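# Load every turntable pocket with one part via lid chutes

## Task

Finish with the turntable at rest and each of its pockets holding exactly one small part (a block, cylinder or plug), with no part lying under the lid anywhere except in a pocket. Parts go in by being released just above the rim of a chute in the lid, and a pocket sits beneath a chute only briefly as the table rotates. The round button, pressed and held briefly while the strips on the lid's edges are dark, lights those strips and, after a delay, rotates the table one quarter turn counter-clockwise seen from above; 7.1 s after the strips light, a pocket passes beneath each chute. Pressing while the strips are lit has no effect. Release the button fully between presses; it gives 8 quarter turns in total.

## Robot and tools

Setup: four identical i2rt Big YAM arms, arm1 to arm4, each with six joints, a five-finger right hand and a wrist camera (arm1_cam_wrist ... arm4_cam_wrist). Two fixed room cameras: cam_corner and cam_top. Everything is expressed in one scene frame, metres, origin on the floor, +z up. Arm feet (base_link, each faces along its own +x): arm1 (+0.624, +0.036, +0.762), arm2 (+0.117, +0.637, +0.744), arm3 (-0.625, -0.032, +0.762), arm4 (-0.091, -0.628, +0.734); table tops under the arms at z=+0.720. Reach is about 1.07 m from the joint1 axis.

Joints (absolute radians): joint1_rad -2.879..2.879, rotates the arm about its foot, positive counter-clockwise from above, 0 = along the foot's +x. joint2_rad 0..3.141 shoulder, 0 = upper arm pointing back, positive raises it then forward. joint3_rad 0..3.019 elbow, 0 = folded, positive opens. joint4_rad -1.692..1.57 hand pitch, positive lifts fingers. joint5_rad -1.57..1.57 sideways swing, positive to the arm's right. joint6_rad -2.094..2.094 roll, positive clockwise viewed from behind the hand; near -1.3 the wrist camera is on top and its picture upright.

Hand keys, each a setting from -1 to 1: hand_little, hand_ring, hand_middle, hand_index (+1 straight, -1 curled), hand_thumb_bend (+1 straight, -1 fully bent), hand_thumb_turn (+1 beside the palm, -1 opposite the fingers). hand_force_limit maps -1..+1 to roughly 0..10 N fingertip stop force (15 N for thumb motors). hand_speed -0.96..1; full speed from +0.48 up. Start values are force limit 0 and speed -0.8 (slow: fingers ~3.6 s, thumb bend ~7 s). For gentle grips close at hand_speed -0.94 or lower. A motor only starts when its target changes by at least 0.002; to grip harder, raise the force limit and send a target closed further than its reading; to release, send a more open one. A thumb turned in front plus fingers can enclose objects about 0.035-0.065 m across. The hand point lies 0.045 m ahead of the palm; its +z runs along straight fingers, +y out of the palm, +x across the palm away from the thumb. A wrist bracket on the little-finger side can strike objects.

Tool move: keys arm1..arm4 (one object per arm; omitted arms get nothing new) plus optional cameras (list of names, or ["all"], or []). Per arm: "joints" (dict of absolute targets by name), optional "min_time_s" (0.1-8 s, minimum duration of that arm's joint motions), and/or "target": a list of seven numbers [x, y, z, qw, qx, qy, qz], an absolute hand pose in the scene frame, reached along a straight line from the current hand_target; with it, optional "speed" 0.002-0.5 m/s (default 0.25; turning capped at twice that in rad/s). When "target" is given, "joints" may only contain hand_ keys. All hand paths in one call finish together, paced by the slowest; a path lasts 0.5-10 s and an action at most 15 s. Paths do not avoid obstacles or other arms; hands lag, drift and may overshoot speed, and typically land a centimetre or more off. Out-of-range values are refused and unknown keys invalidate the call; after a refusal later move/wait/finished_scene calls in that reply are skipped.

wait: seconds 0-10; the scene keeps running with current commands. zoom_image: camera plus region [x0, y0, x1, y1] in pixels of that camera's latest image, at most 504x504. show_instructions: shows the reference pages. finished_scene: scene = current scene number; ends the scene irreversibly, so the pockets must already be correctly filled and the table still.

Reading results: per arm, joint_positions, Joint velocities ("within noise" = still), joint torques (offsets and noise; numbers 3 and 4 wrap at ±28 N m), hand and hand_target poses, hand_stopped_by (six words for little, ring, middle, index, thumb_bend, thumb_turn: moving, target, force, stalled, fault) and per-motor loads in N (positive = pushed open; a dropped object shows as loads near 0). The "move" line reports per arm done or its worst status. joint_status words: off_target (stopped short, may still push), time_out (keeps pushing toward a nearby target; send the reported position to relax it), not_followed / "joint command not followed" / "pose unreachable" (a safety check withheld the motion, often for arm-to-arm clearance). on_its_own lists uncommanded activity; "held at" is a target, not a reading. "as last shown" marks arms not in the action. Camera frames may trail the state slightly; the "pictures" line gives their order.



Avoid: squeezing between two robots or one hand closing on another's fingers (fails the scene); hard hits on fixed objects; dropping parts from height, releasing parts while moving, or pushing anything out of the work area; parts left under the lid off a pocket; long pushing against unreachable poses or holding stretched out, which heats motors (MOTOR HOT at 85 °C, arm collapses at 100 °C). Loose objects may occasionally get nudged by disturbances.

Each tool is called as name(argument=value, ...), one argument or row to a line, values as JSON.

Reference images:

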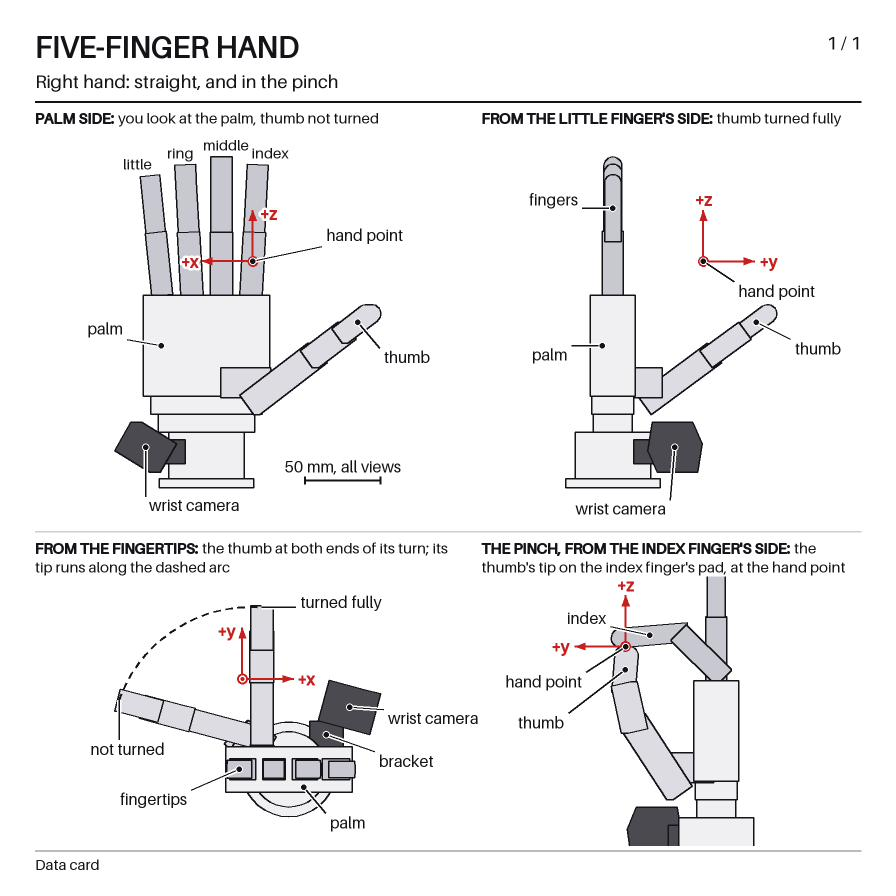

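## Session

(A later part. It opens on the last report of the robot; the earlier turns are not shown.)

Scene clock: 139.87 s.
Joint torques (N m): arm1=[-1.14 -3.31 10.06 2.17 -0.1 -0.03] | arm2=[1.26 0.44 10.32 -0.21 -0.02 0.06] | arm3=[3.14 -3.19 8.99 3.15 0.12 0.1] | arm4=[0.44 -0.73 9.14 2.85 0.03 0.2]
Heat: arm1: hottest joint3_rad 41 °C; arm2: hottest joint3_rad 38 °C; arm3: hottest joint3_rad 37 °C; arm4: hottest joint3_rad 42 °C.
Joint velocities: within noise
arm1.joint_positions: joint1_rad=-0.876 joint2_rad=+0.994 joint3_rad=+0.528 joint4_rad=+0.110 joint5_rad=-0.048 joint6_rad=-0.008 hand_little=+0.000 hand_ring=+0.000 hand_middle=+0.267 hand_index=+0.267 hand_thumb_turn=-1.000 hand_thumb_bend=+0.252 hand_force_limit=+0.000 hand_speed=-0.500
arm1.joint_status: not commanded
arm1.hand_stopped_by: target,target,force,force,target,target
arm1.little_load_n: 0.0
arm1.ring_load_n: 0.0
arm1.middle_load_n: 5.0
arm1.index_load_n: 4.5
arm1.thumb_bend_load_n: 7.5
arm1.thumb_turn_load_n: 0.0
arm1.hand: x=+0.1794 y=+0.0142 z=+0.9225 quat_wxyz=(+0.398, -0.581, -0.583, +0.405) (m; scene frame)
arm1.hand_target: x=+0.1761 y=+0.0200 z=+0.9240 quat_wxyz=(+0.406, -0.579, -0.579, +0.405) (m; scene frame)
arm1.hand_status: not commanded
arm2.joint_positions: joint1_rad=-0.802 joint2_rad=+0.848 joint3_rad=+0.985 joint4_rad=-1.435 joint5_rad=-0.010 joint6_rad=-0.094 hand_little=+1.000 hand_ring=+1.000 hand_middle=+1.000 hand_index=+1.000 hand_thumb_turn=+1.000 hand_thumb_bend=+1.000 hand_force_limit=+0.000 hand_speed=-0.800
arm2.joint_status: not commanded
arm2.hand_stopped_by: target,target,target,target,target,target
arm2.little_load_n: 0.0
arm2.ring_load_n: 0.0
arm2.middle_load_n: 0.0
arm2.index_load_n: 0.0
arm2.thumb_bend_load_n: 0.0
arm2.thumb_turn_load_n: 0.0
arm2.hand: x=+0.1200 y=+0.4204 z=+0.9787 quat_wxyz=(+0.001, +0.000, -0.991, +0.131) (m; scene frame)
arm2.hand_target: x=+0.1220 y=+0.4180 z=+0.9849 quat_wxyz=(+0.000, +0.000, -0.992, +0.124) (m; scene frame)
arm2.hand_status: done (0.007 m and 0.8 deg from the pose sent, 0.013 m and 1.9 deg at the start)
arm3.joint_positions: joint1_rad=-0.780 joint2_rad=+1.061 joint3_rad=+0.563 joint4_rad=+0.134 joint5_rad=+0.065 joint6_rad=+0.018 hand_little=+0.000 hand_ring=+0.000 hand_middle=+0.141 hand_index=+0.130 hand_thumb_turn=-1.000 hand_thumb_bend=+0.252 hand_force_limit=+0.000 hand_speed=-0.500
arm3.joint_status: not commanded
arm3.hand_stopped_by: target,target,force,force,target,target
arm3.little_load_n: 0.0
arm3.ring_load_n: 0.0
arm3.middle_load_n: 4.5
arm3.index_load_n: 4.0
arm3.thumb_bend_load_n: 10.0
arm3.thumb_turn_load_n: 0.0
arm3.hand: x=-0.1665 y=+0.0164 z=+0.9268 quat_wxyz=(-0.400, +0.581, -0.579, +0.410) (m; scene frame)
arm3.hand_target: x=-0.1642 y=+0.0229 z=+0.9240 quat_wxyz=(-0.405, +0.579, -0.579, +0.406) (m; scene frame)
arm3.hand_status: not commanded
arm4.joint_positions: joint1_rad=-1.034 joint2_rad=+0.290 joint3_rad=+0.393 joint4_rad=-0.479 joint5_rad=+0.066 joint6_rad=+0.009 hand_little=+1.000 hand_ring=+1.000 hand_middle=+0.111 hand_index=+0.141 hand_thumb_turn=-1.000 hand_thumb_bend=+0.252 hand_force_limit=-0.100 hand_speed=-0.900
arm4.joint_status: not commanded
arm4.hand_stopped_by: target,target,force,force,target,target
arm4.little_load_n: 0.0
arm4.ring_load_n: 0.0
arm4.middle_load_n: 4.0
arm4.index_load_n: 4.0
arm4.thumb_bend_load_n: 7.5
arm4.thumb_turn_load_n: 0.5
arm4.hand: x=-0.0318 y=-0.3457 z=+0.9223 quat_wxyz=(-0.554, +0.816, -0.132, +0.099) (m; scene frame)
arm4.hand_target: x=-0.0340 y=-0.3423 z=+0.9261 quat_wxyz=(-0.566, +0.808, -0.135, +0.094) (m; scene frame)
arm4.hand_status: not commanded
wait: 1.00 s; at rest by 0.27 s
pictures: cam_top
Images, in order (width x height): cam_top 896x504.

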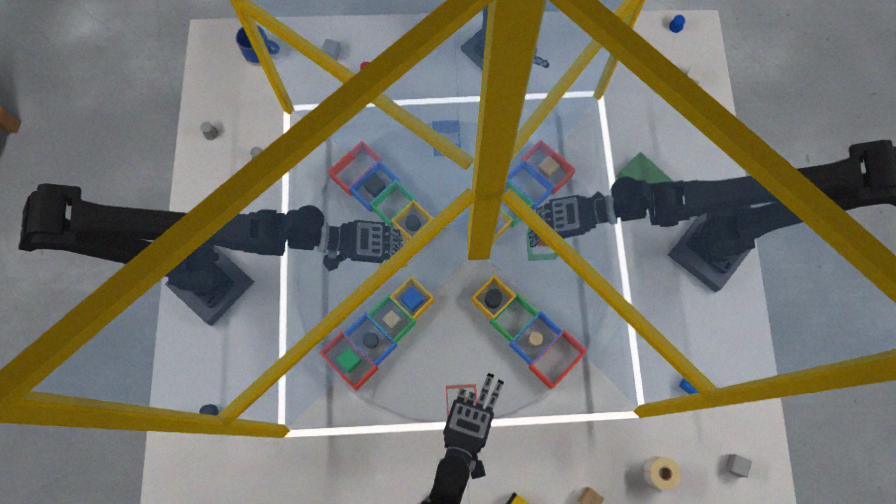

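move(
  cameras=["all"],
)

zoom_image(
  camera="arm1_cam_wrist",
  region=[240, 200, 440, 350],
)

zoom_image(
  camera="cam_top",
  region=[510, 190, 600, 280],
)

zoom_image(
  camera="cam_corner",
  region=[395, 190, 455, 250],
)

zoom_image(
  camera="arm2_cam_wrist",
  region=[90, 20, 190, 120],
)

zoom_image(
  camera="arm4_cam_wrist",
  region=[230, 130, 330, 230],
)

Scene clock: 143.07 s.
Joint torques (N m): arm1=[-1.38 -3.43 10.11 2.15 -0.1 -0.04] | arm2=[1.26 0.38 10.35 -0.28 -0.04 0.06] | arm3=[3.14 -3.14 8.98 3.23 0.12 0.11] | arm4=[0.44 -0.67 9.14 2.85 0.03 0.2]
Heat: arm1: hottest joint3_rad 41 °C; arm2: hottest joint3_rad 39 °C; arm3: hottest joint3_rad 37 °C; arm4: hottest joint3_rad 42 °C.
Joint velocities: within noise
arm1.joint_positions: joint1_rad=-0.876 joint2_rad=+0.994 joint3_rad=+0.528 joint4_rad=+0.110 joint5_rad=-0.048 joint6_rad=-0.008 hand_little=+0.000 hand_ring=+0.000 hand_middle=+0.267 hand_index=+0.267 hand_thumb_turn=-1.000 hand_thumb_bend=+0.252 hand_force_limit=+0.000 hand_speed=-0.500
arm1.joint_status: not commanded
arm1.hand_stopped_by: target,target,force,force,target,target
arm1.little_load_n: 0.0
arm1.ring_load_n: 0.0
arm1.middle_load_n: 4.5
arm1.index_load_n: 4.0
arm1.thumb_bend_load_n: 8.0
arm1.thumb_turn_load_n: 0.0
arm1.hand: x=+0.1794 y=+0.0142 z=+0.9225 quat_wxyz=(+0.398, -0.581, -0.583, +0.405) (m; scene frame)
arm1.hand_target: x=+0.1761 y=+0.0200 z=+0.9240 quat_wxyz=(+0.406, -0.579, -0.579, +0.405) (m; scene frame)
arm1.hand_status: not commanded
arm2.joint_positions: joint1_rad=-0.802 joint2_rad=+0.848 joint3_rad=+0.985 joint4_rad=-1.435 joint5_rad=-0.010 joint6_rad=-0.094 hand_little=+1.000 hand_ring=+1.000 hand_middle=+1.000 hand_index=+1.000 hand_thumb_turn=+1.000 hand_thumb_bend=+1.000 hand_force_limit=+0.000 hand_speed=-0.800
arm2.joint_status: not commanded
arm2.hand_stopped_by: target,target,target,target,target,target
arm2.little_load_n: 0.0
arm2.ring_load_n: 0.0
arm2.middle_load_n: 0.5
arm2.index_load_n: 0.0
arm2.thumb_bend_load_n: 0.0
arm2.thumb_turn_load_n: 0.0
arm2.hand: x=+0.1200 y=+0.4204 z=+0.9787 quat_wxyz=(+0.001, +0.000, -0.991, +0.131) (m; scene frame)
arm2.hand_target: x=+0.1220 y=+0.4180 z=+0.9849 quat_wxyz=(+0.000, +0.000, -0.992, +0.124) (m; scene frame)
arm2.hand_status: done (0.007 m and 0.8 deg from the pose sent, 0.013 m and 1.9 deg at the start)
arm3.joint_positions: joint1_rad=-0.780 joint2_rad=+1.061 joint3_rad=+0.563 joint4_rad=+0.134 joint5_rad=+0.065 joint6_rad=+0.018 hand_little=+0.000 hand_ring=+0.000 hand_middle=+0.141 hand_index=+0.130 hand_thumb_turn=-1.000 hand_thumb_bend=+0.252 hand_force_limit=+0.000 hand_speed=-0.500
arm3.joint_status: not commanded
arm3.hand_stopped_by: target,target,force,force,target,target
arm3.little_load_n: 0.0
arm3.ring_load_n: 0.0
arm3.middle_load_n: 5.0
arm3.index_load_n: 4.0
arm3.thumb_bend_load_n: 10.0
arm3.thumb_turn_load_n: 0.5
arm3.hand: x=-0.1665 y=+0.0164 z=+0.9268 quat_wxyz=(-0.400, +0.581, -0.579, +0.410) (m; scene frame)
arm3.hand_target: x=-0.1642 y=+0.0229 z=+0.9240 quat_wxyz=(-0.405, +0.579, -0.579, +0.406) (m; scene frame)
arm3.hand_status: not commanded
arm4.joint_positions: joint1_rad=-1.034 joint2_rad=+0.290 joint3_rad=+0.393 joint4_rad=-0.479 joint5_rad=+0.066 joint6_rad=+0.009 hand_little=+1.000 hand_ring=+1.000 hand_middle=+0.111 hand_index=+0.141 hand_thumb_turn=-1.000 hand_thumb_bend=+0.252 hand_force_limit=-0.100 hand_speed=-0.900
arm4.joint_status: not commanded
arm4.hand_stopped_by: target,target,force,force,target,target
arm4.little_load_n: 0.0
arm4.ring_load_n: 0.0
arm4.middle_load_n: 4.0
arm4.index_load_n: 4.0
arm4.thumb_bend_load_n: 7.0
arm4.thumb_turn_load_n: 0.5
arm4.hand: x=-0.0318 y=-0.3457 z=+0.9223 quat_wxyz=(-0.554, +0.816, -0.132, +0.099) (m; scene frame)
arm4.hand_target: x=-0.0340 y=-0.3423 z=+0.9261 quat_wxyz=(-0.566, +0.808, -0.135, +0.094) (m; scene frame)
arm4.hand_status: not commanded
pictures: arm1_cam_wrist, arm2_cam_wrist, arm3_cam_wrist, arm4_cam_wrist, cam_corner, cam_top
Images, in order (width x height): arm1_cam_wrist 616x616, arm2_cam_wrist 616x616, arm3_cam_wrist 616x616, arm4_cam_wrist 616x616, cam_corner 896x504, cam_top 896x504.

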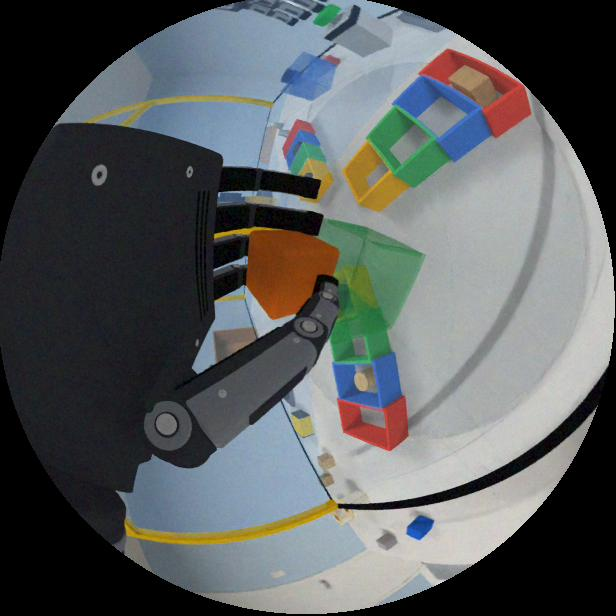

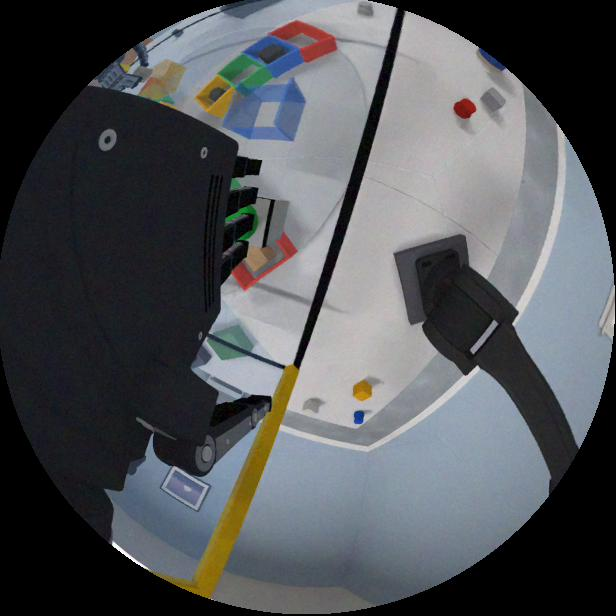

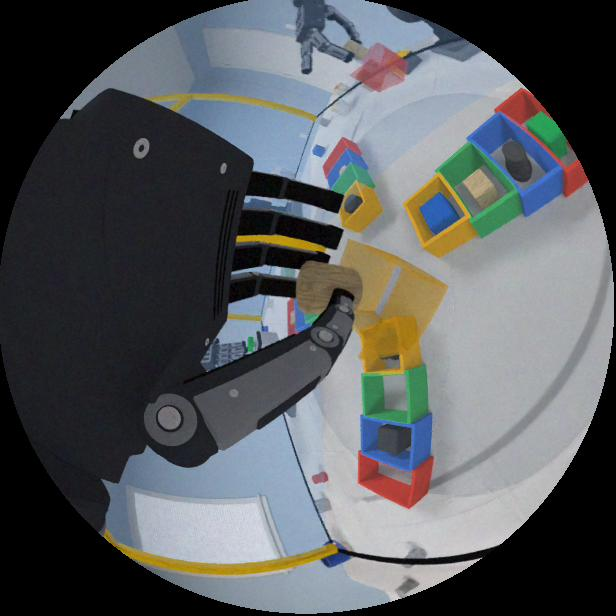

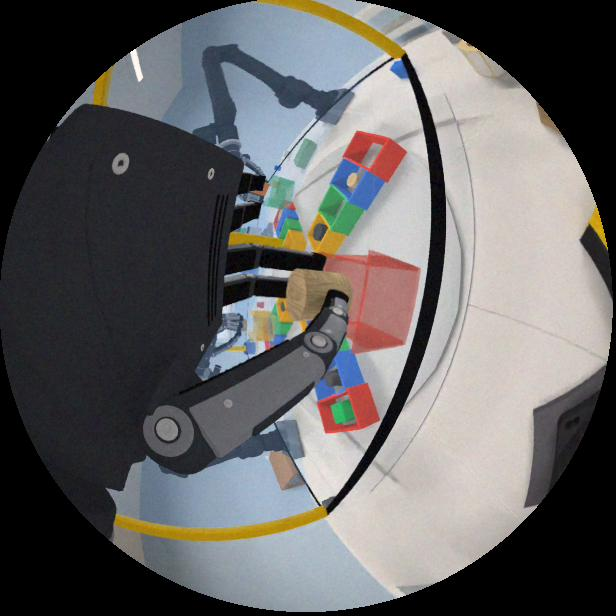

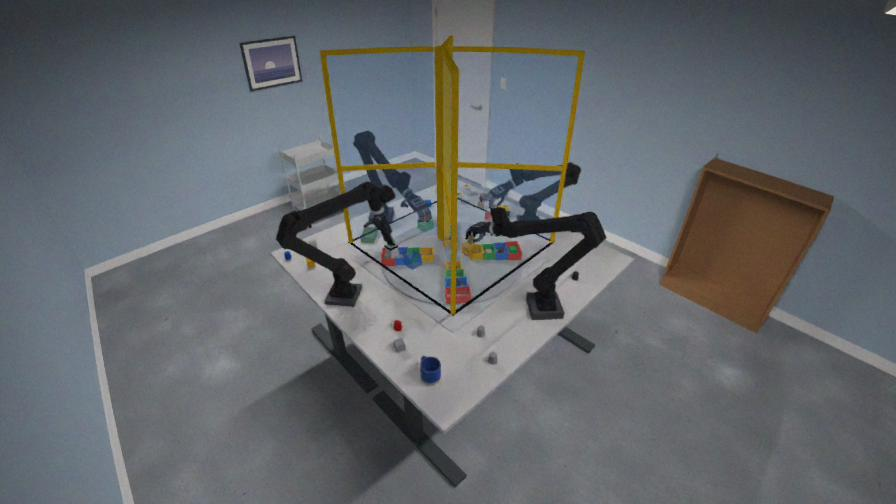

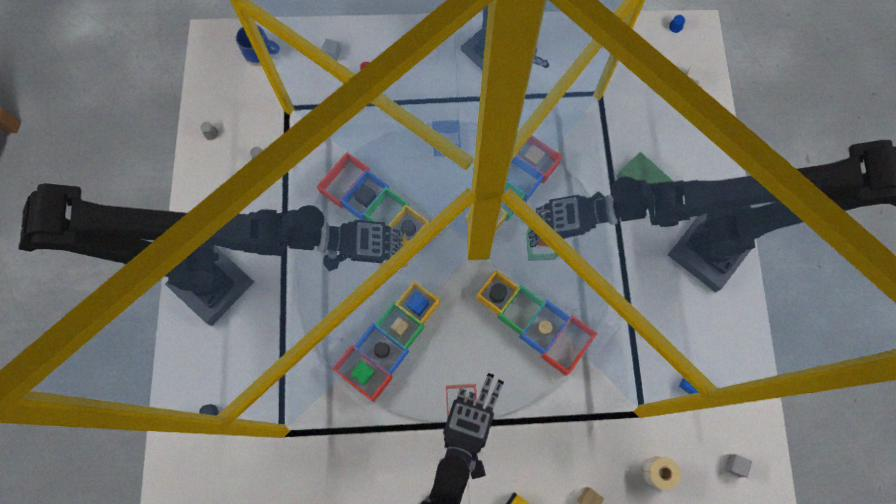

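Scaled by 2.520 from the camera's 616x616 image, which has a finer 880x880 frame.

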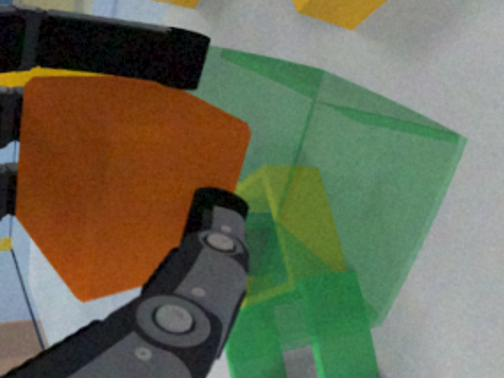

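Scaled by 5.600 from the camera's 896x504 image, which has a finer 1280x720 frame.

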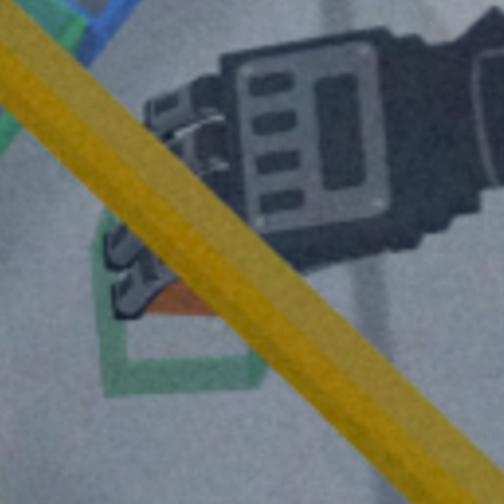

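Scaled by 8.400 from the camera's 896x504 image, which has a finer 1280x720 frame.

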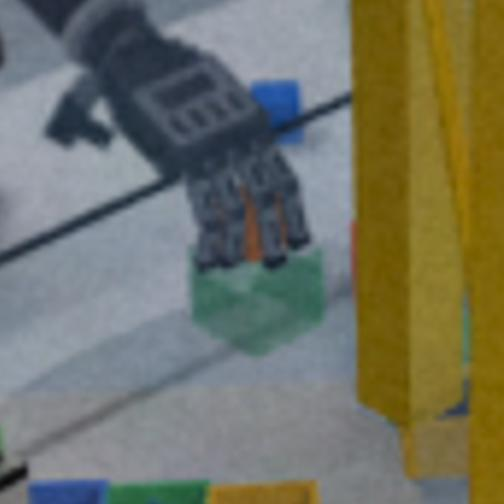

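Scaled by 5.040 from the camera's 616x616 image, which has a finer 880x880 frame.

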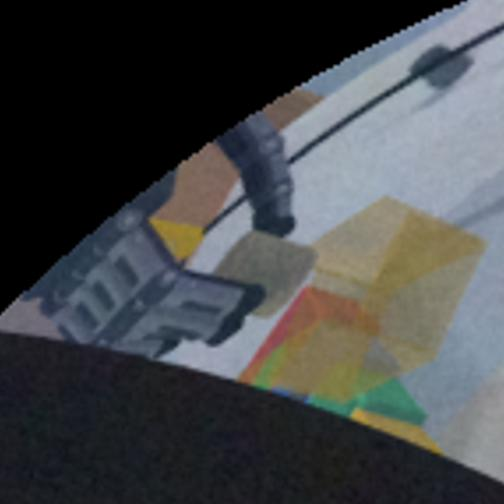

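Scaled by 5.040 from the camera's 616x616 image, which has a finer 880x880 frame.

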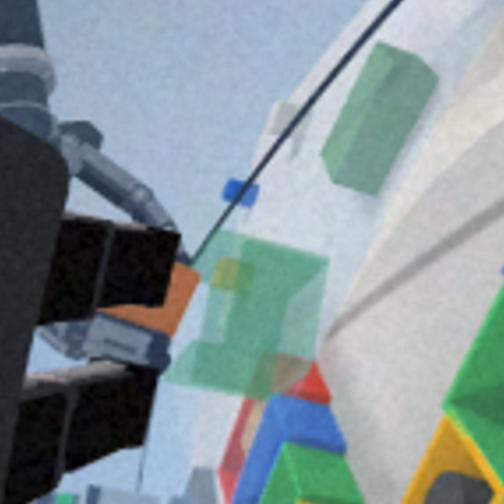

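move(
  arm1={"target":[0.176,0.012,0.924,0.4056,-0.5793,-0.5793,0.4056],"speed":0.06},
  arm2={"target":[0.122,0.418,1.0,0,0,-0.992,0.124],"speed":0.1},
  cameras=["cam_top","cam_corner"],
)

zoom_image(
  camera="cam_top",
  region=[510, 190, 600, 280],
)

zoom_image(
  camera="cam_corner",
  region=[395, 190, 455, 250],
)

Scene clock: 148.83 s.
Joint torques (N m): arm1=[0.38 -3.37 10.02 2.17 0.06 0.04] | arm2=[1.2 -0.15 11.82 0.14 -0.03 0.06] | arm3=[3.14 -3.31 8.96 3.26 0.11 0.12] | arm4=[0.44 -0.67 9.14 2.84 0.03 0.2]
Heat: arm1: hottest joint3_rad 42 °C; arm2: hottest joint3_rad 40 °C; arm3: hottest joint3_rad 37 °C; arm4: hottest joint3_rad 42 °C.
move: arm1 done; arm2 off_target
Joint velocities: within noise
arm1.joint_positions: joint1_rad=-0.872 joint2_rad=+0.994 joint3_rad=+0.528 joint4_rad=+0.110 joint5_rad=-0.027 joint6_rad=-0.008 hand_little=+0.000 hand_ring=+0.000 hand_middle=+0.267 hand_index=+0.267 hand_thumb_turn=-1.000 hand_thumb_bend=+0.252 hand_force_limit=+0.000 hand_speed=-0.500
arm1.joint_status: not commanded
arm1.hand_stopped_by: target,target,force,force,target,target
arm1.little_load_n: 0.0
arm1.ring_load_n: 0.0
arm1.middle_load_n: 4.5
arm1.index_load_n: 4.0
arm1.thumb_bend_load_n: 7.5
arm1.thumb_turn_load_n: 0.0
arm1.hand: x=+0.1788 y=+0.0164 z=+0.9222 quat_wxyz=(+0.404, -0.584, -0.580, +0.400) (m; scene frame)
arm1.hand_target: x=+0.1761 y=+0.0119 z=+0.9240 quat_wxyz=(+0.405, -0.579, -0.579, +0.406) (m; scene frame)
arm1.hand_status: done (0.006 m and 0.9 deg from the pose sent, 0.004 m and 0.9 deg at the start)
arm2.joint_positions: joint1_rad=-0.802 joint2_rad=+0.860 joint3_rad=+1.007 joint4_rad=-1.485 joint5_rad=-0.010 joint6_rad=-0.094 hand_little=+1.000 hand_ring=+1.000 hand_middle=+1.000 hand_index=+1.000 hand_thumb_turn=+1.000 hand_thumb_bend=+1.000 hand_force_limit=+0.000 hand_speed=-0.800
arm2.joint_status: not commanded
arm2.hand_stopped_by: target,target,target,target,target,target
arm2.little_load_n: 0.0
arm2.ring_load_n: 0.0
arm2.middle_load_n: 0.0
arm2.index_load_n: 0.0
arm2.thumb_bend_load_n: 0.0
arm2.thumb_turn_load_n: 0.0
arm2.hand: x=+0.1206 y=+0.4278 z=+0.9845 quat_wxyz=(-0.001, +0.000, -0.994, +0.111) (m; scene frame)
arm2.hand_target: x=+0.1220 y=+0.4184 z=+0.9996 quat_wxyz=(+0.000, +0.000, -0.992, +0.124) (m; scene frame)
arm2.hand_status: off_target (0.018 m and 1.5 deg from the pose sent, 0.022 m and 0.8 deg at the start)
arm3, arm4: as last shown
arm3.middle_load_n: 4.5
arm3.thumb_bend_load_n: 10.5
pictures: cam_corner, cam_top
Images, in order (width x height): cam_corner 896x504, cam_top 896x504.

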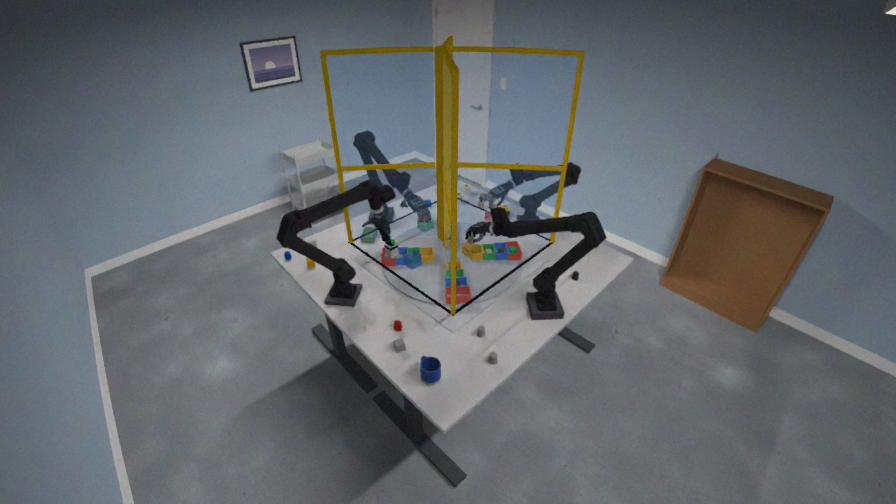

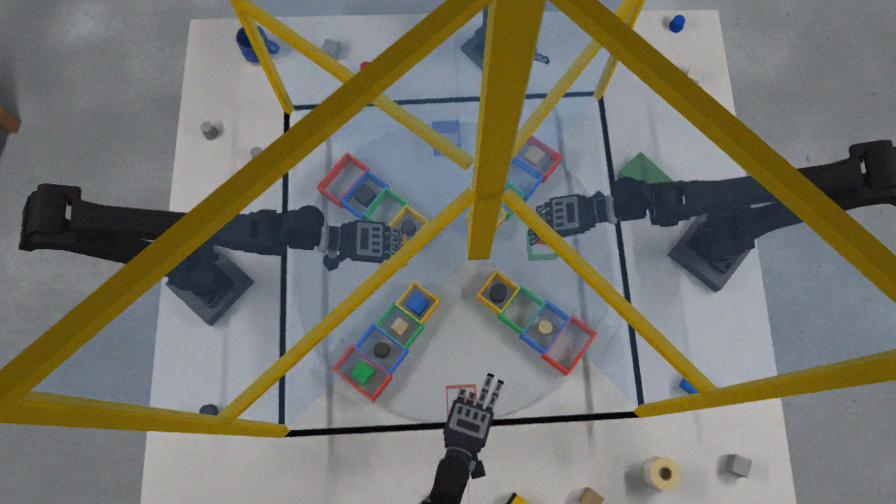

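Scaled by 5.600 from the camera's 896x504 image, which has a finer 1280x720 frame.

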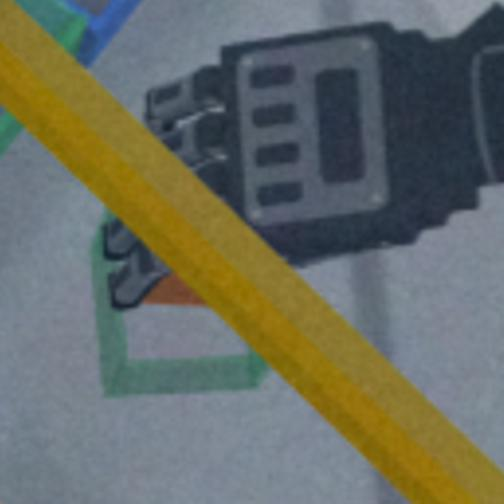

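Scaled by 8.400 from the camera's 896x504 image, which has a finer 1280x720 frame.

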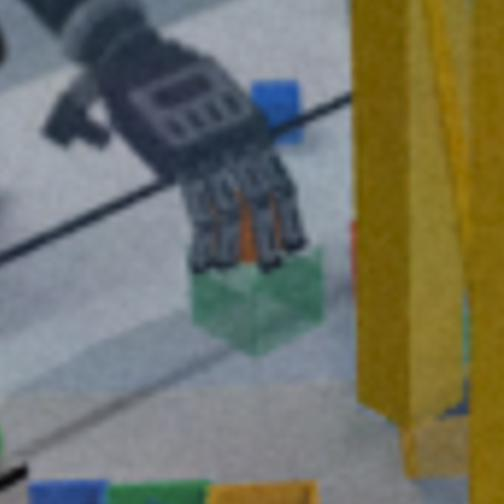

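move(
  arm1={"joints":{"joint1_rad":-0.850}},
  cameras=["cam_top"],
)

zoom_image(
  camera="cam_top",
  region=[510, 190, 600, 280],
)

Scene clock: 149.80 s.
Joint torques (N m): arm1=[0.38 -3.55 10.07 2.15 0.06 0.03] | arm2=[1.08 -0.03 11.88 0.17 -0.03 0.05] | arm3=[3.08 -3.25 9.1 3.19 0.12 0.11] | arm4=[0.5 -0.67 9.14 2.84 0.03 0.2]
Heat: arm1: hottest joint3_rad 42 °C; arm2: hottest joint3_rad 40 °C; arm3: hottest joint3_rad 38 °C; arm4: hottest joint3_rad 42 °C.
move: arm1 done
Joint velocities: within noise
arm1.joint_positions: joint1_rad=-0.862 joint2_rad=+0.994 joint3_rad=+0.528 joint4_rad=+0.110 joint5_rad=-0.026 joint6_rad=-0.008 hand_little=+0.000 hand_ring=+0.000 hand_middle=+0.267 hand_index=+0.267 hand_thumb_turn=-1.000 hand_thumb_bend=+0.252 hand_force_limit=+0.000 hand_speed=-0.500
arm1.joint_status: all done
arm1.hand_stopped_by: target,target,force,force,target,target
arm1.little_load_n: 0.0
arm1.ring_load_n: 0.0
arm1.middle_load_n: 5.0
arm1.index_load_n: 4.5
arm1.thumb_bend_load_n: 7.5
arm1.thumb_turn_load_n: 0.0
arm1.hand: x=+0.1790 y=+0.0124 z=+0.9222 quat_wxyz=(+0.402, -0.581, -0.583, +0.401) (m; scene frame)
arm1.hand_target: x=+0.1764 y=+0.0072 z=+0.9240 quat_wxyz=(+0.403, -0.576, -0.582, +0.408) (m; scene frame)
arm1.hand_status: not commanded
arm2, arm3, arm4: as last shown
arm2.hand: x=+0.1207 y=+0.4279 z=+0.9845 quat_wxyz=(-0.001, +0.000, -0.994, +0.111) (m; scene frame)
arm2.hand_target: x=+0.1220 y=+0.4185 z=+0.9996 quat_wxyz=(+0.000, +0.000, -0.992, +0.124) (m; scene frame)
arm3.middle_load_n: 5.0
pictures: cam_top
Images, in order (width x height): cam_top 896x504.

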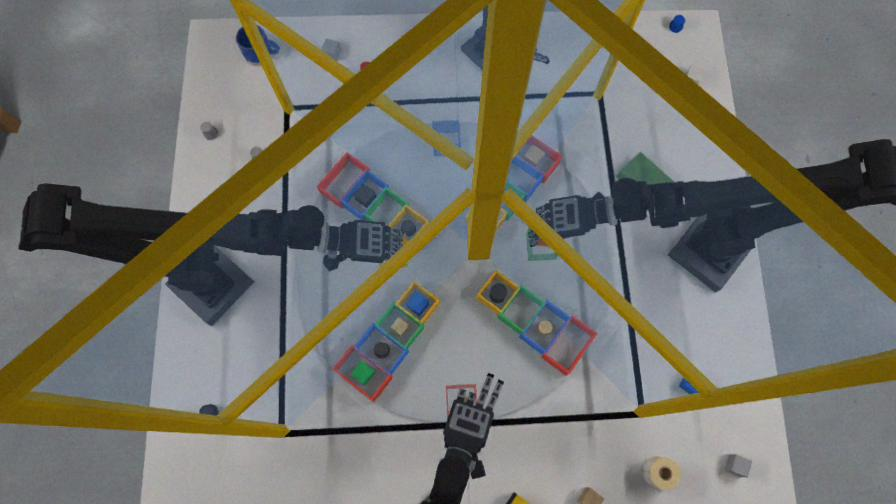

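Scaled by 5.600 from the camera's 896x504 image, which has a finer 1280x720 frame.

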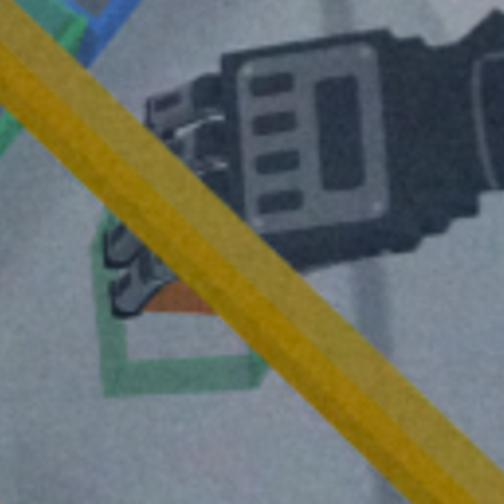

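move(
  arm1={"joints":{"joint1_rad":-0.838}},
  arm2={"target":[0.122,0.418,1.008,0,0,-0.992,0.124],"speed":0.1},
  cameras=["cam_top","arm1_cam_wrist"],
)

zoom_image(
  camera="cam_top",
  region=[510, 190, 600, 280],
)

zoom_image(
  camera="arm1_cam_wrist",
  region=[240, 200, 440, 350],
)

Scene clock: 151.23 s.
Joint torques (N m): arm1=[0.44 -3.37 10.04 2.21 0.06 0.04] | arm2=[1.49 -0.15 11.85 0.17 -0.02 0.04] | arm3=[3.31 -3.25 9.06 3.14 0.11 0.1] | arm4=[0.44 -0.73 9.14 2.84 0.03 0.2]
Heat: arm1: hottest joint3_rad 42 °C; arm2: hottest joint3_rad 40 °C; arm3: hottest joint3_rad 38 °C; arm4: hottest joint3_rad 42 °C.
move: arm1 done; arm2 off_target
Joint velocities: within noise
arm1.joint_positions: joint1_rad=-0.850 joint2_rad=+0.994 joint3_rad=+0.528 joint4_rad=+0.110 joint5_rad=-0.026 joint6_rad=-0.008 hand_little=+0.000 hand_ring=+0.000 hand_middle=+0.267 hand_index=+0.267 hand_thumb_turn=-1.000 hand_thumb_bend=+0.252 hand_force_limit=+0.000 hand_speed=-0.500
arm1.joint_status: all done
arm1.hand_stopped_by: target,target,force,force,target,target
arm1.little_load_n: 0.0
arm1.ring_load_n: 0.0
arm1.middle_load_n: 5.0
arm1.index_load_n: 4.0
arm1.thumb_bend_load_n: 7.5
arm1.thumb_turn_load_n: 0.0
arm1.hand: x=+0.1793 y=+0.0069 z=+0.9222 quat_wxyz=(+0.399, -0.578, -0.586, +0.404) (m; scene frame)
arm1.hand_target: x=+0.1767 y=+0.0018 z=+0.9240 quat_wxyz=(+0.401, -0.573, -0.586, +0.410) (m; scene frame)
arm1.hand_status: not commanded
arm2.joint_positions: joint1_rad=-0.802 joint2_rad=+0.863 joint3_rad=+1.030 joint4_rad=-1.504 joint5_rad=-0.010 joint6_rad=-0.094 hand_little=+1.000 hand_ring=+1.000 hand_middle=+1.000 hand_index=+1.000 hand_thumb_turn=+1.000 hand_thumb_bend=+1.000 hand_force_limit=+0.000 hand_speed=-0.800
arm2.joint_status: not commanded
arm2.hand_stopped_by: target,target,target,target,target,target
arm2.little_load_n: 0.0
arm2.ring_load_n: 0.0
arm2.middle_load_n: 0.0
arm2.index_load_n: 0.0
arm2.thumb_bend_load_n: 0.0
arm2.thumb_turn_load_n: 0.0
arm2.hand: x=+0.1206 y=+0.4278 z=+0.9926 quat_wxyz=(-0.001, +0.001, -0.994, +0.112) (m; scene frame)
arm2.hand_target: x=+0.1220 y=+0.4184 z=+1.0076 quat_wxyz=(+0.000, +0.000, -0.992, +0.124) (m; scene frame)
arm2.hand_status: off_target (0.018 m and 1.4 deg from the pose sent, 0.025 m and 1.5 deg at the start)
arm3, arm4: as last shown
arm3.middle_load_n: 4.5
arm3.thumb_bend_load_n: 10.0
arm4.thumb_bend_load_n: 7.5
pictures: arm1_cam_wrist, cam_top
Images, in order (width x height): arm1_cam_wrist 616x616, cam_top 896x504.

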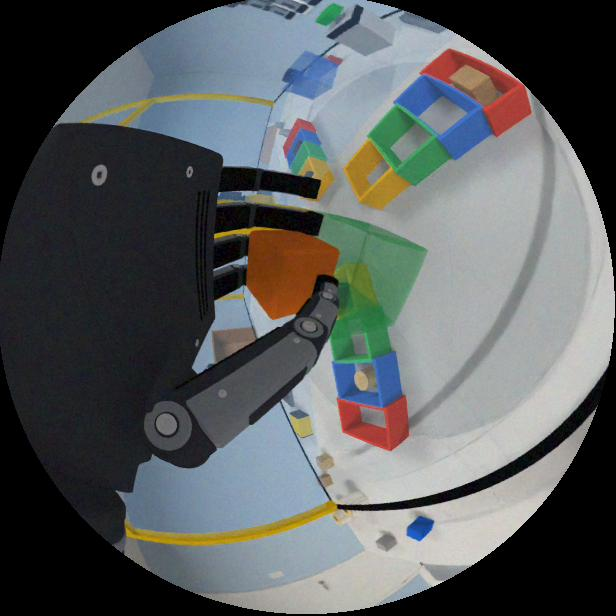

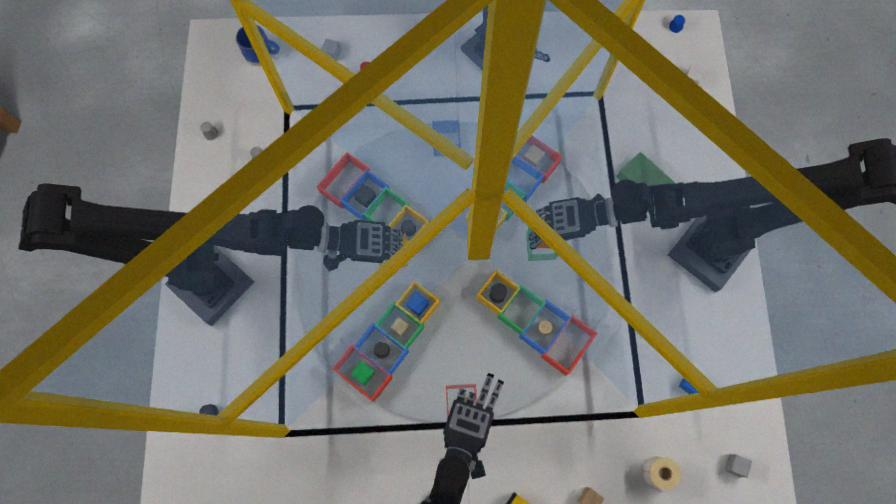

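Scaled by 5.600 from the camera's 896x504 image, which has a finer 1280x720 frame.

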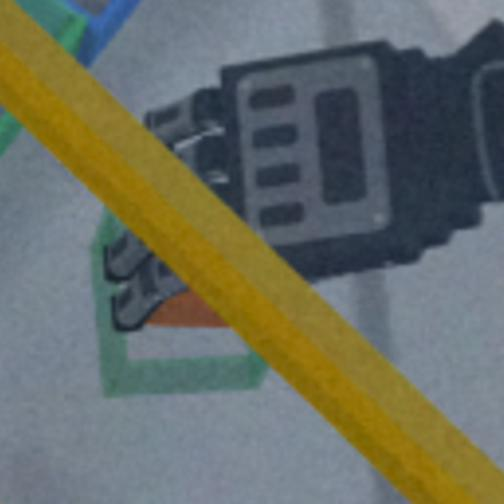

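Scaled by 2.520 from the camera's 616x616 image, which has a finer 880x880 frame.

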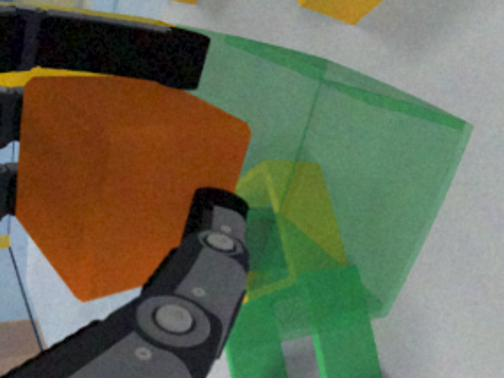

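move(
  arm2={"target":[0.122,0.418,0.968,0,0,-0.992,0.124],"speed":0.1},
)

move(
  arm2={"target":[0.122,0.418,0.953,0,0,-0.992,0.124],"speed":0.06},
  cameras=["cam_top"],
)

wait(
  seconds=0.2,
  cameras=["cam_top"],
)

Scene clock: 152.63 s.
Joint torques (N m): arm1=[0.26 -3.43 10 2.21 0.04 0.04] | arm2=[1.2 -0.73 6.37 1.21 -0.03 0.03] | arm3=[3.19 -2.9 9.02 3.15 0.12 0.09] | arm4=[0.44 -0.73 9.14 2.85 0.03 0.2]
Heat: arm1: hottest joint3_rad 42 °C; arm2: hottest joint3_rad 40 °C; arm3: hottest joint3_rad 38 °C; arm4: hottest joint3_rad 42 °C.
move: arm2 off_target
Joint velocities: within noise
arm1, arm3, arm4: as last shown
arm1.middle_load_n: 4.5
arm2.joint_positions: joint1_rad=-0.802 joint2_rad=+0.854 joint3_rad=+0.989 joint4_rad=-1.431 joint5_rad=-0.010 joint6_rad=-0.094 hand_little=+1.000 hand_ring=+1.000 hand_middle=+1.000 hand_index=+1.000 hand_thumb_turn=+1.000 hand_thumb_bend=+1.000 hand_force_limit=+0.000 hand_speed=-0.800
arm2.joint_status: not commanded
arm2.hand_stopped_by: target,target,target,target,target,target
arm2.little_load_n: 0.0
arm2.ring_load_n: 0.0
arm2.middle_load_n: -1.0
arm2.index_load_n: 0.0
arm2.thumb_bend_load_n: 0.0
arm2.thumb_turn_load_n: 0.0
arm2.hand: x=+0.1199 y=+0.4177 z=+0.9787 quat_wxyz=(+0.001, +0.001, -0.991, +0.132) (m; scene frame)
arm2.hand_target: x=+0.1219 y=+0.4183 z=+0.9682 quat_wxyz=(+0.000, +0.000, -0.992, +0.124) (m; scene frame)
arm2.hand_status: off_target (0.011 m and 0.9 deg from the pose sent, 0.027 m and 1.4 deg at the start)
arm3.middle_load_n: 5.0
arm3.thumb_bend_load_n: 10.5
arm4.index_load_n: 4.5
arm4.thumb_bend_load_n: 7.0
pictures: none

Scene clock: 153.63 s.
Joint torques (N m): arm1=[0.5 -3.43 10.06 2.14 0.06 0.04] | arm2=[0.91 0.5 5.57 1.43 -0.04 0.02] | arm3=[3.02 -3.14 9.05 3.14 0.11 0.11] | arm4=[0.44 -0.73 9.14 2.85 0.03 0.2]
Heat: arm1: hottest joint3_rad 42 °C; arm2: hottest joint3_rad 40 °C; arm3: hottest joint3_rad 38 °C; arm4: hottest joint3_rad 42 °C.
move: arm2 off_target
Joint velocities: within noise
arm1, arm3, arm4: as last shown
arm1.thumb_turn_load_n: 0.5
arm2.joint_positions: joint1_rad=-0.802 joint2_rad=+0.836 joint3_rad=+0.959 joint4_rad=-1.401 joint5_rad=-0.010 joint6_rad=-0.094 hand_little=+1.000 hand_ring=+1.000 hand_middle=+1.000 hand_index=+1.000 hand_thumb_turn=+1.000 hand_thumb_bend=+1.000 hand_force_limit=+0.000 hand_speed=-0.800
arm2.joint_status: not commanded
arm2.hand_stopped_by: target,target,target,target,target,target
arm2.little_load_n: 0.0
arm2.ring_load_n: 0.0
arm2.middle_load_n: -2.0
arm2.index_load_n: 0.0
arm2.thumb_bend_load_n: 0.0
arm2.thumb_turn_load_n: 0.0
arm2.hand: x=+0.1200 y=+0.4180 z=+0.9711 quat_wxyz=(+0.001, +0.001, -0.990, +0.141) (m; scene frame)
arm2.hand_target: x=+0.1219 y=+0.4189 z=+0.9537 quat_wxyz=(+0.000, +0.000, -0.992, +0.124) (m; scene frame)
arm2.hand_status: off_target (0.018 m and 2.0 deg from the pose sent, 0.026 m and 0.9 deg at the start)
arm3.middle_load_n: 4.5
arm3.thumb_turn_load_n: 0.0
arm4.index_load_n: 4.0
pictures: cam_top
Images, in order (width x height): cam_top 896x504.

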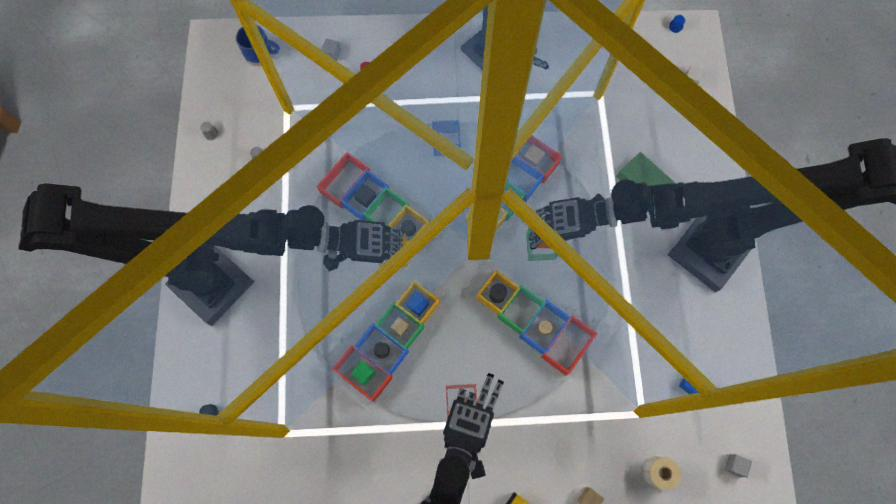

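Scene clock: 153.83 s.
Joint torques (N m): arm1=[0.26 -3.6 10.1 2.18 0.06 0.02] | arm2=[0.79 0.44 5.53 1.46 -0.03 0.03] | arm3=[3.08 -3.25 9.05 3.19 0.12 0.09] | arm4=[0.44 -0.73 9.14 2.84 0.03 0.2]
Heat: arm1: hottest joint3_rad 42 °C; arm2: hottest joint3_rad 40 °C; arm3: hottest joint3_rad 38 °C; arm4: hottest joint3_rad 42 °C.
Joint velocities: within noise
arm1.joint_positions: joint1_rad=-0.850 joint2_rad=+0.994 joint3_rad=+0.528 joint4_rad=+0.110 joint5_rad=-0.026 joint6_rad=-0.008 hand_little=+0.000 hand_ring=+0.000 hand_middle=+0.267 hand_index=+0.267 hand_thumb_turn=-1.000 hand_thumb_bend=+0.252 hand_force_limit=+0.000 hand_speed=-0.500
arm1.joint_status: not commanded
arm1.hand_stopped_by: target,target,force,force,target,target
arm1.little_load_n: 0.0
arm1.ring_load_n: 0.0
arm1.middle_load_n: 4.5
arm1.index_load_n: 4.0
arm1.thumb_bend_load_n: 7.5
arm1.thumb_turn_load_n: 0.0
arm1.hand: x=+0.1793 y=+0.0069 z=+0.9222 quat_wxyz=(+0.399, -0.578, -0.586, +0.404) (m; scene frame)
arm1.hand_target: x=+0.1767 y=+0.0018 z=+0.9240 quat_wxyz=(+0.401, -0.573, -0.586, +0.410) (m; scene frame)
arm1.hand_status: not commanded
arm2.joint_positions: joint1_rad=-0.802 joint2_rad=+0.836 joint3_rad=+0.959 joint4_rad=-1.401 joint5_rad=-0.010 joint6_rad=-0.094 hand_little=+1.000 hand_ring=+1.000 hand_middle=+1.000 hand_index=+1.000 hand_thumb_turn=+1.000 hand_thumb_bend=+1.000 hand_force_limit=+0.000 hand_speed=-0.800
arm2.joint_status: not commanded
arm2.hand_stopped_by: target,target,target,target,target,target
arm2.little_load_n: 0.0
arm2.ring_load_n: 0.0
arm2.middle_load_n: -2.0
arm2.index_load_n: 0.0
arm2.thumb_bend_load_n: 0.0
arm2.thumb_turn_load_n: 0.0
arm2.hand: x=+0.1200 y=+0.4180 z=+0.9711 quat_wxyz=(+0.001, +0.001, -0.990, +0.141) (m; scene frame)
arm2.hand_target: x=+0.1219 y=+0.4189 z=+0.9537 quat_wxyz=(+0.000, +0.000, -0.992, +0.124) (m; scene frame)
arm2.hand_status: off_target (0.018 m and 2.0 deg from the pose sent, 0.026 m and 0.9 deg at the start)
arm3.joint_positions: joint1_rad=-0.780 joint2_rad=+1.061 joint3_rad=+0.563 joint4_rad=+0.134 joint5_rad=+0.065 joint6_rad=+0.018 hand_little=+0.000 hand_ring=+0.000 hand_middle=+0.141 hand_index=+0.130 hand_thumb_turn=-1.000 hand_thumb_bend=+0.252 hand_force_limit=+0.000 hand_speed=-0.500
arm3.joint_status: not commanded
arm3.hand_stopped_by: target,target,force,force,target,target
arm3.little_load_n: 0.0
arm3.ring_load_n: 0.0
arm3.middle_load_n: 5.0
arm3.index_load_n: 4.0
arm3.thumb_bend_load_n: 10.0
arm3.thumb_turn_load_n: 0.0
arm3.hand: x=-0.1665 y=+0.0164 z=+0.9268 quat_wxyz=(-0.400, +0.581, -0.579, +0.410) (m; scene frame)
arm3.hand_target: x=-0.1642 y=+0.0229 z=+0.9240 quat_wxyz=(-0.405, +0.579, -0.579, +0.406) (m; scene frame)
arm3.hand_status: not commanded
arm4.joint_positions: joint1_rad=-1.034 joint2_rad=+0.290 joint3_rad=+0.393 joint4_rad=-0.479 joint5_rad=+0.066 joint6_rad=+0.009 hand_little=+1.000 hand_ring=+1.000 hand_middle=+0.111 hand_index=+0.141 hand_thumb_turn=-1.000 hand_thumb_bend=+0.252 hand_force_limit=-0.100 hand_speed=-0.900
arm4.joint_status: not commanded
arm4.hand_stopped_by: target,target,force,force,target,target
arm4.little_load_n: 0.0
arm4.ring_load_n: -0.5
arm4.middle_load_n: 4.0
arm4.index_load_n: 4.0
arm4.thumb_bend_load_n: 7.0
arm4.thumb_turn_load_n: 0.5
arm4.hand: x=-0.0318 y=-0.3457 z=+0.9223 quat_wxyz=(-0.554, +0.816, -0.132, +0.099) (m; scene frame)
arm4.hand_target: x=-0.0340 y=-0.3423 z=+0.9261 quat_wxyz=(-0.566, +0.808, -0.135, +0.094) (m; scene frame)
arm4.hand_status: not commanded
wait: 0.20 s; no rest
pictures: cam_top
Images, in order (width x height): cam_top 896x504.

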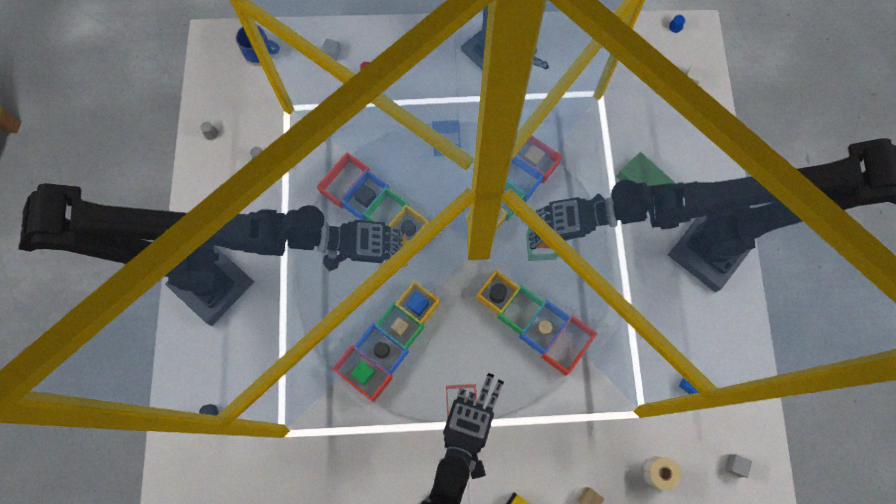

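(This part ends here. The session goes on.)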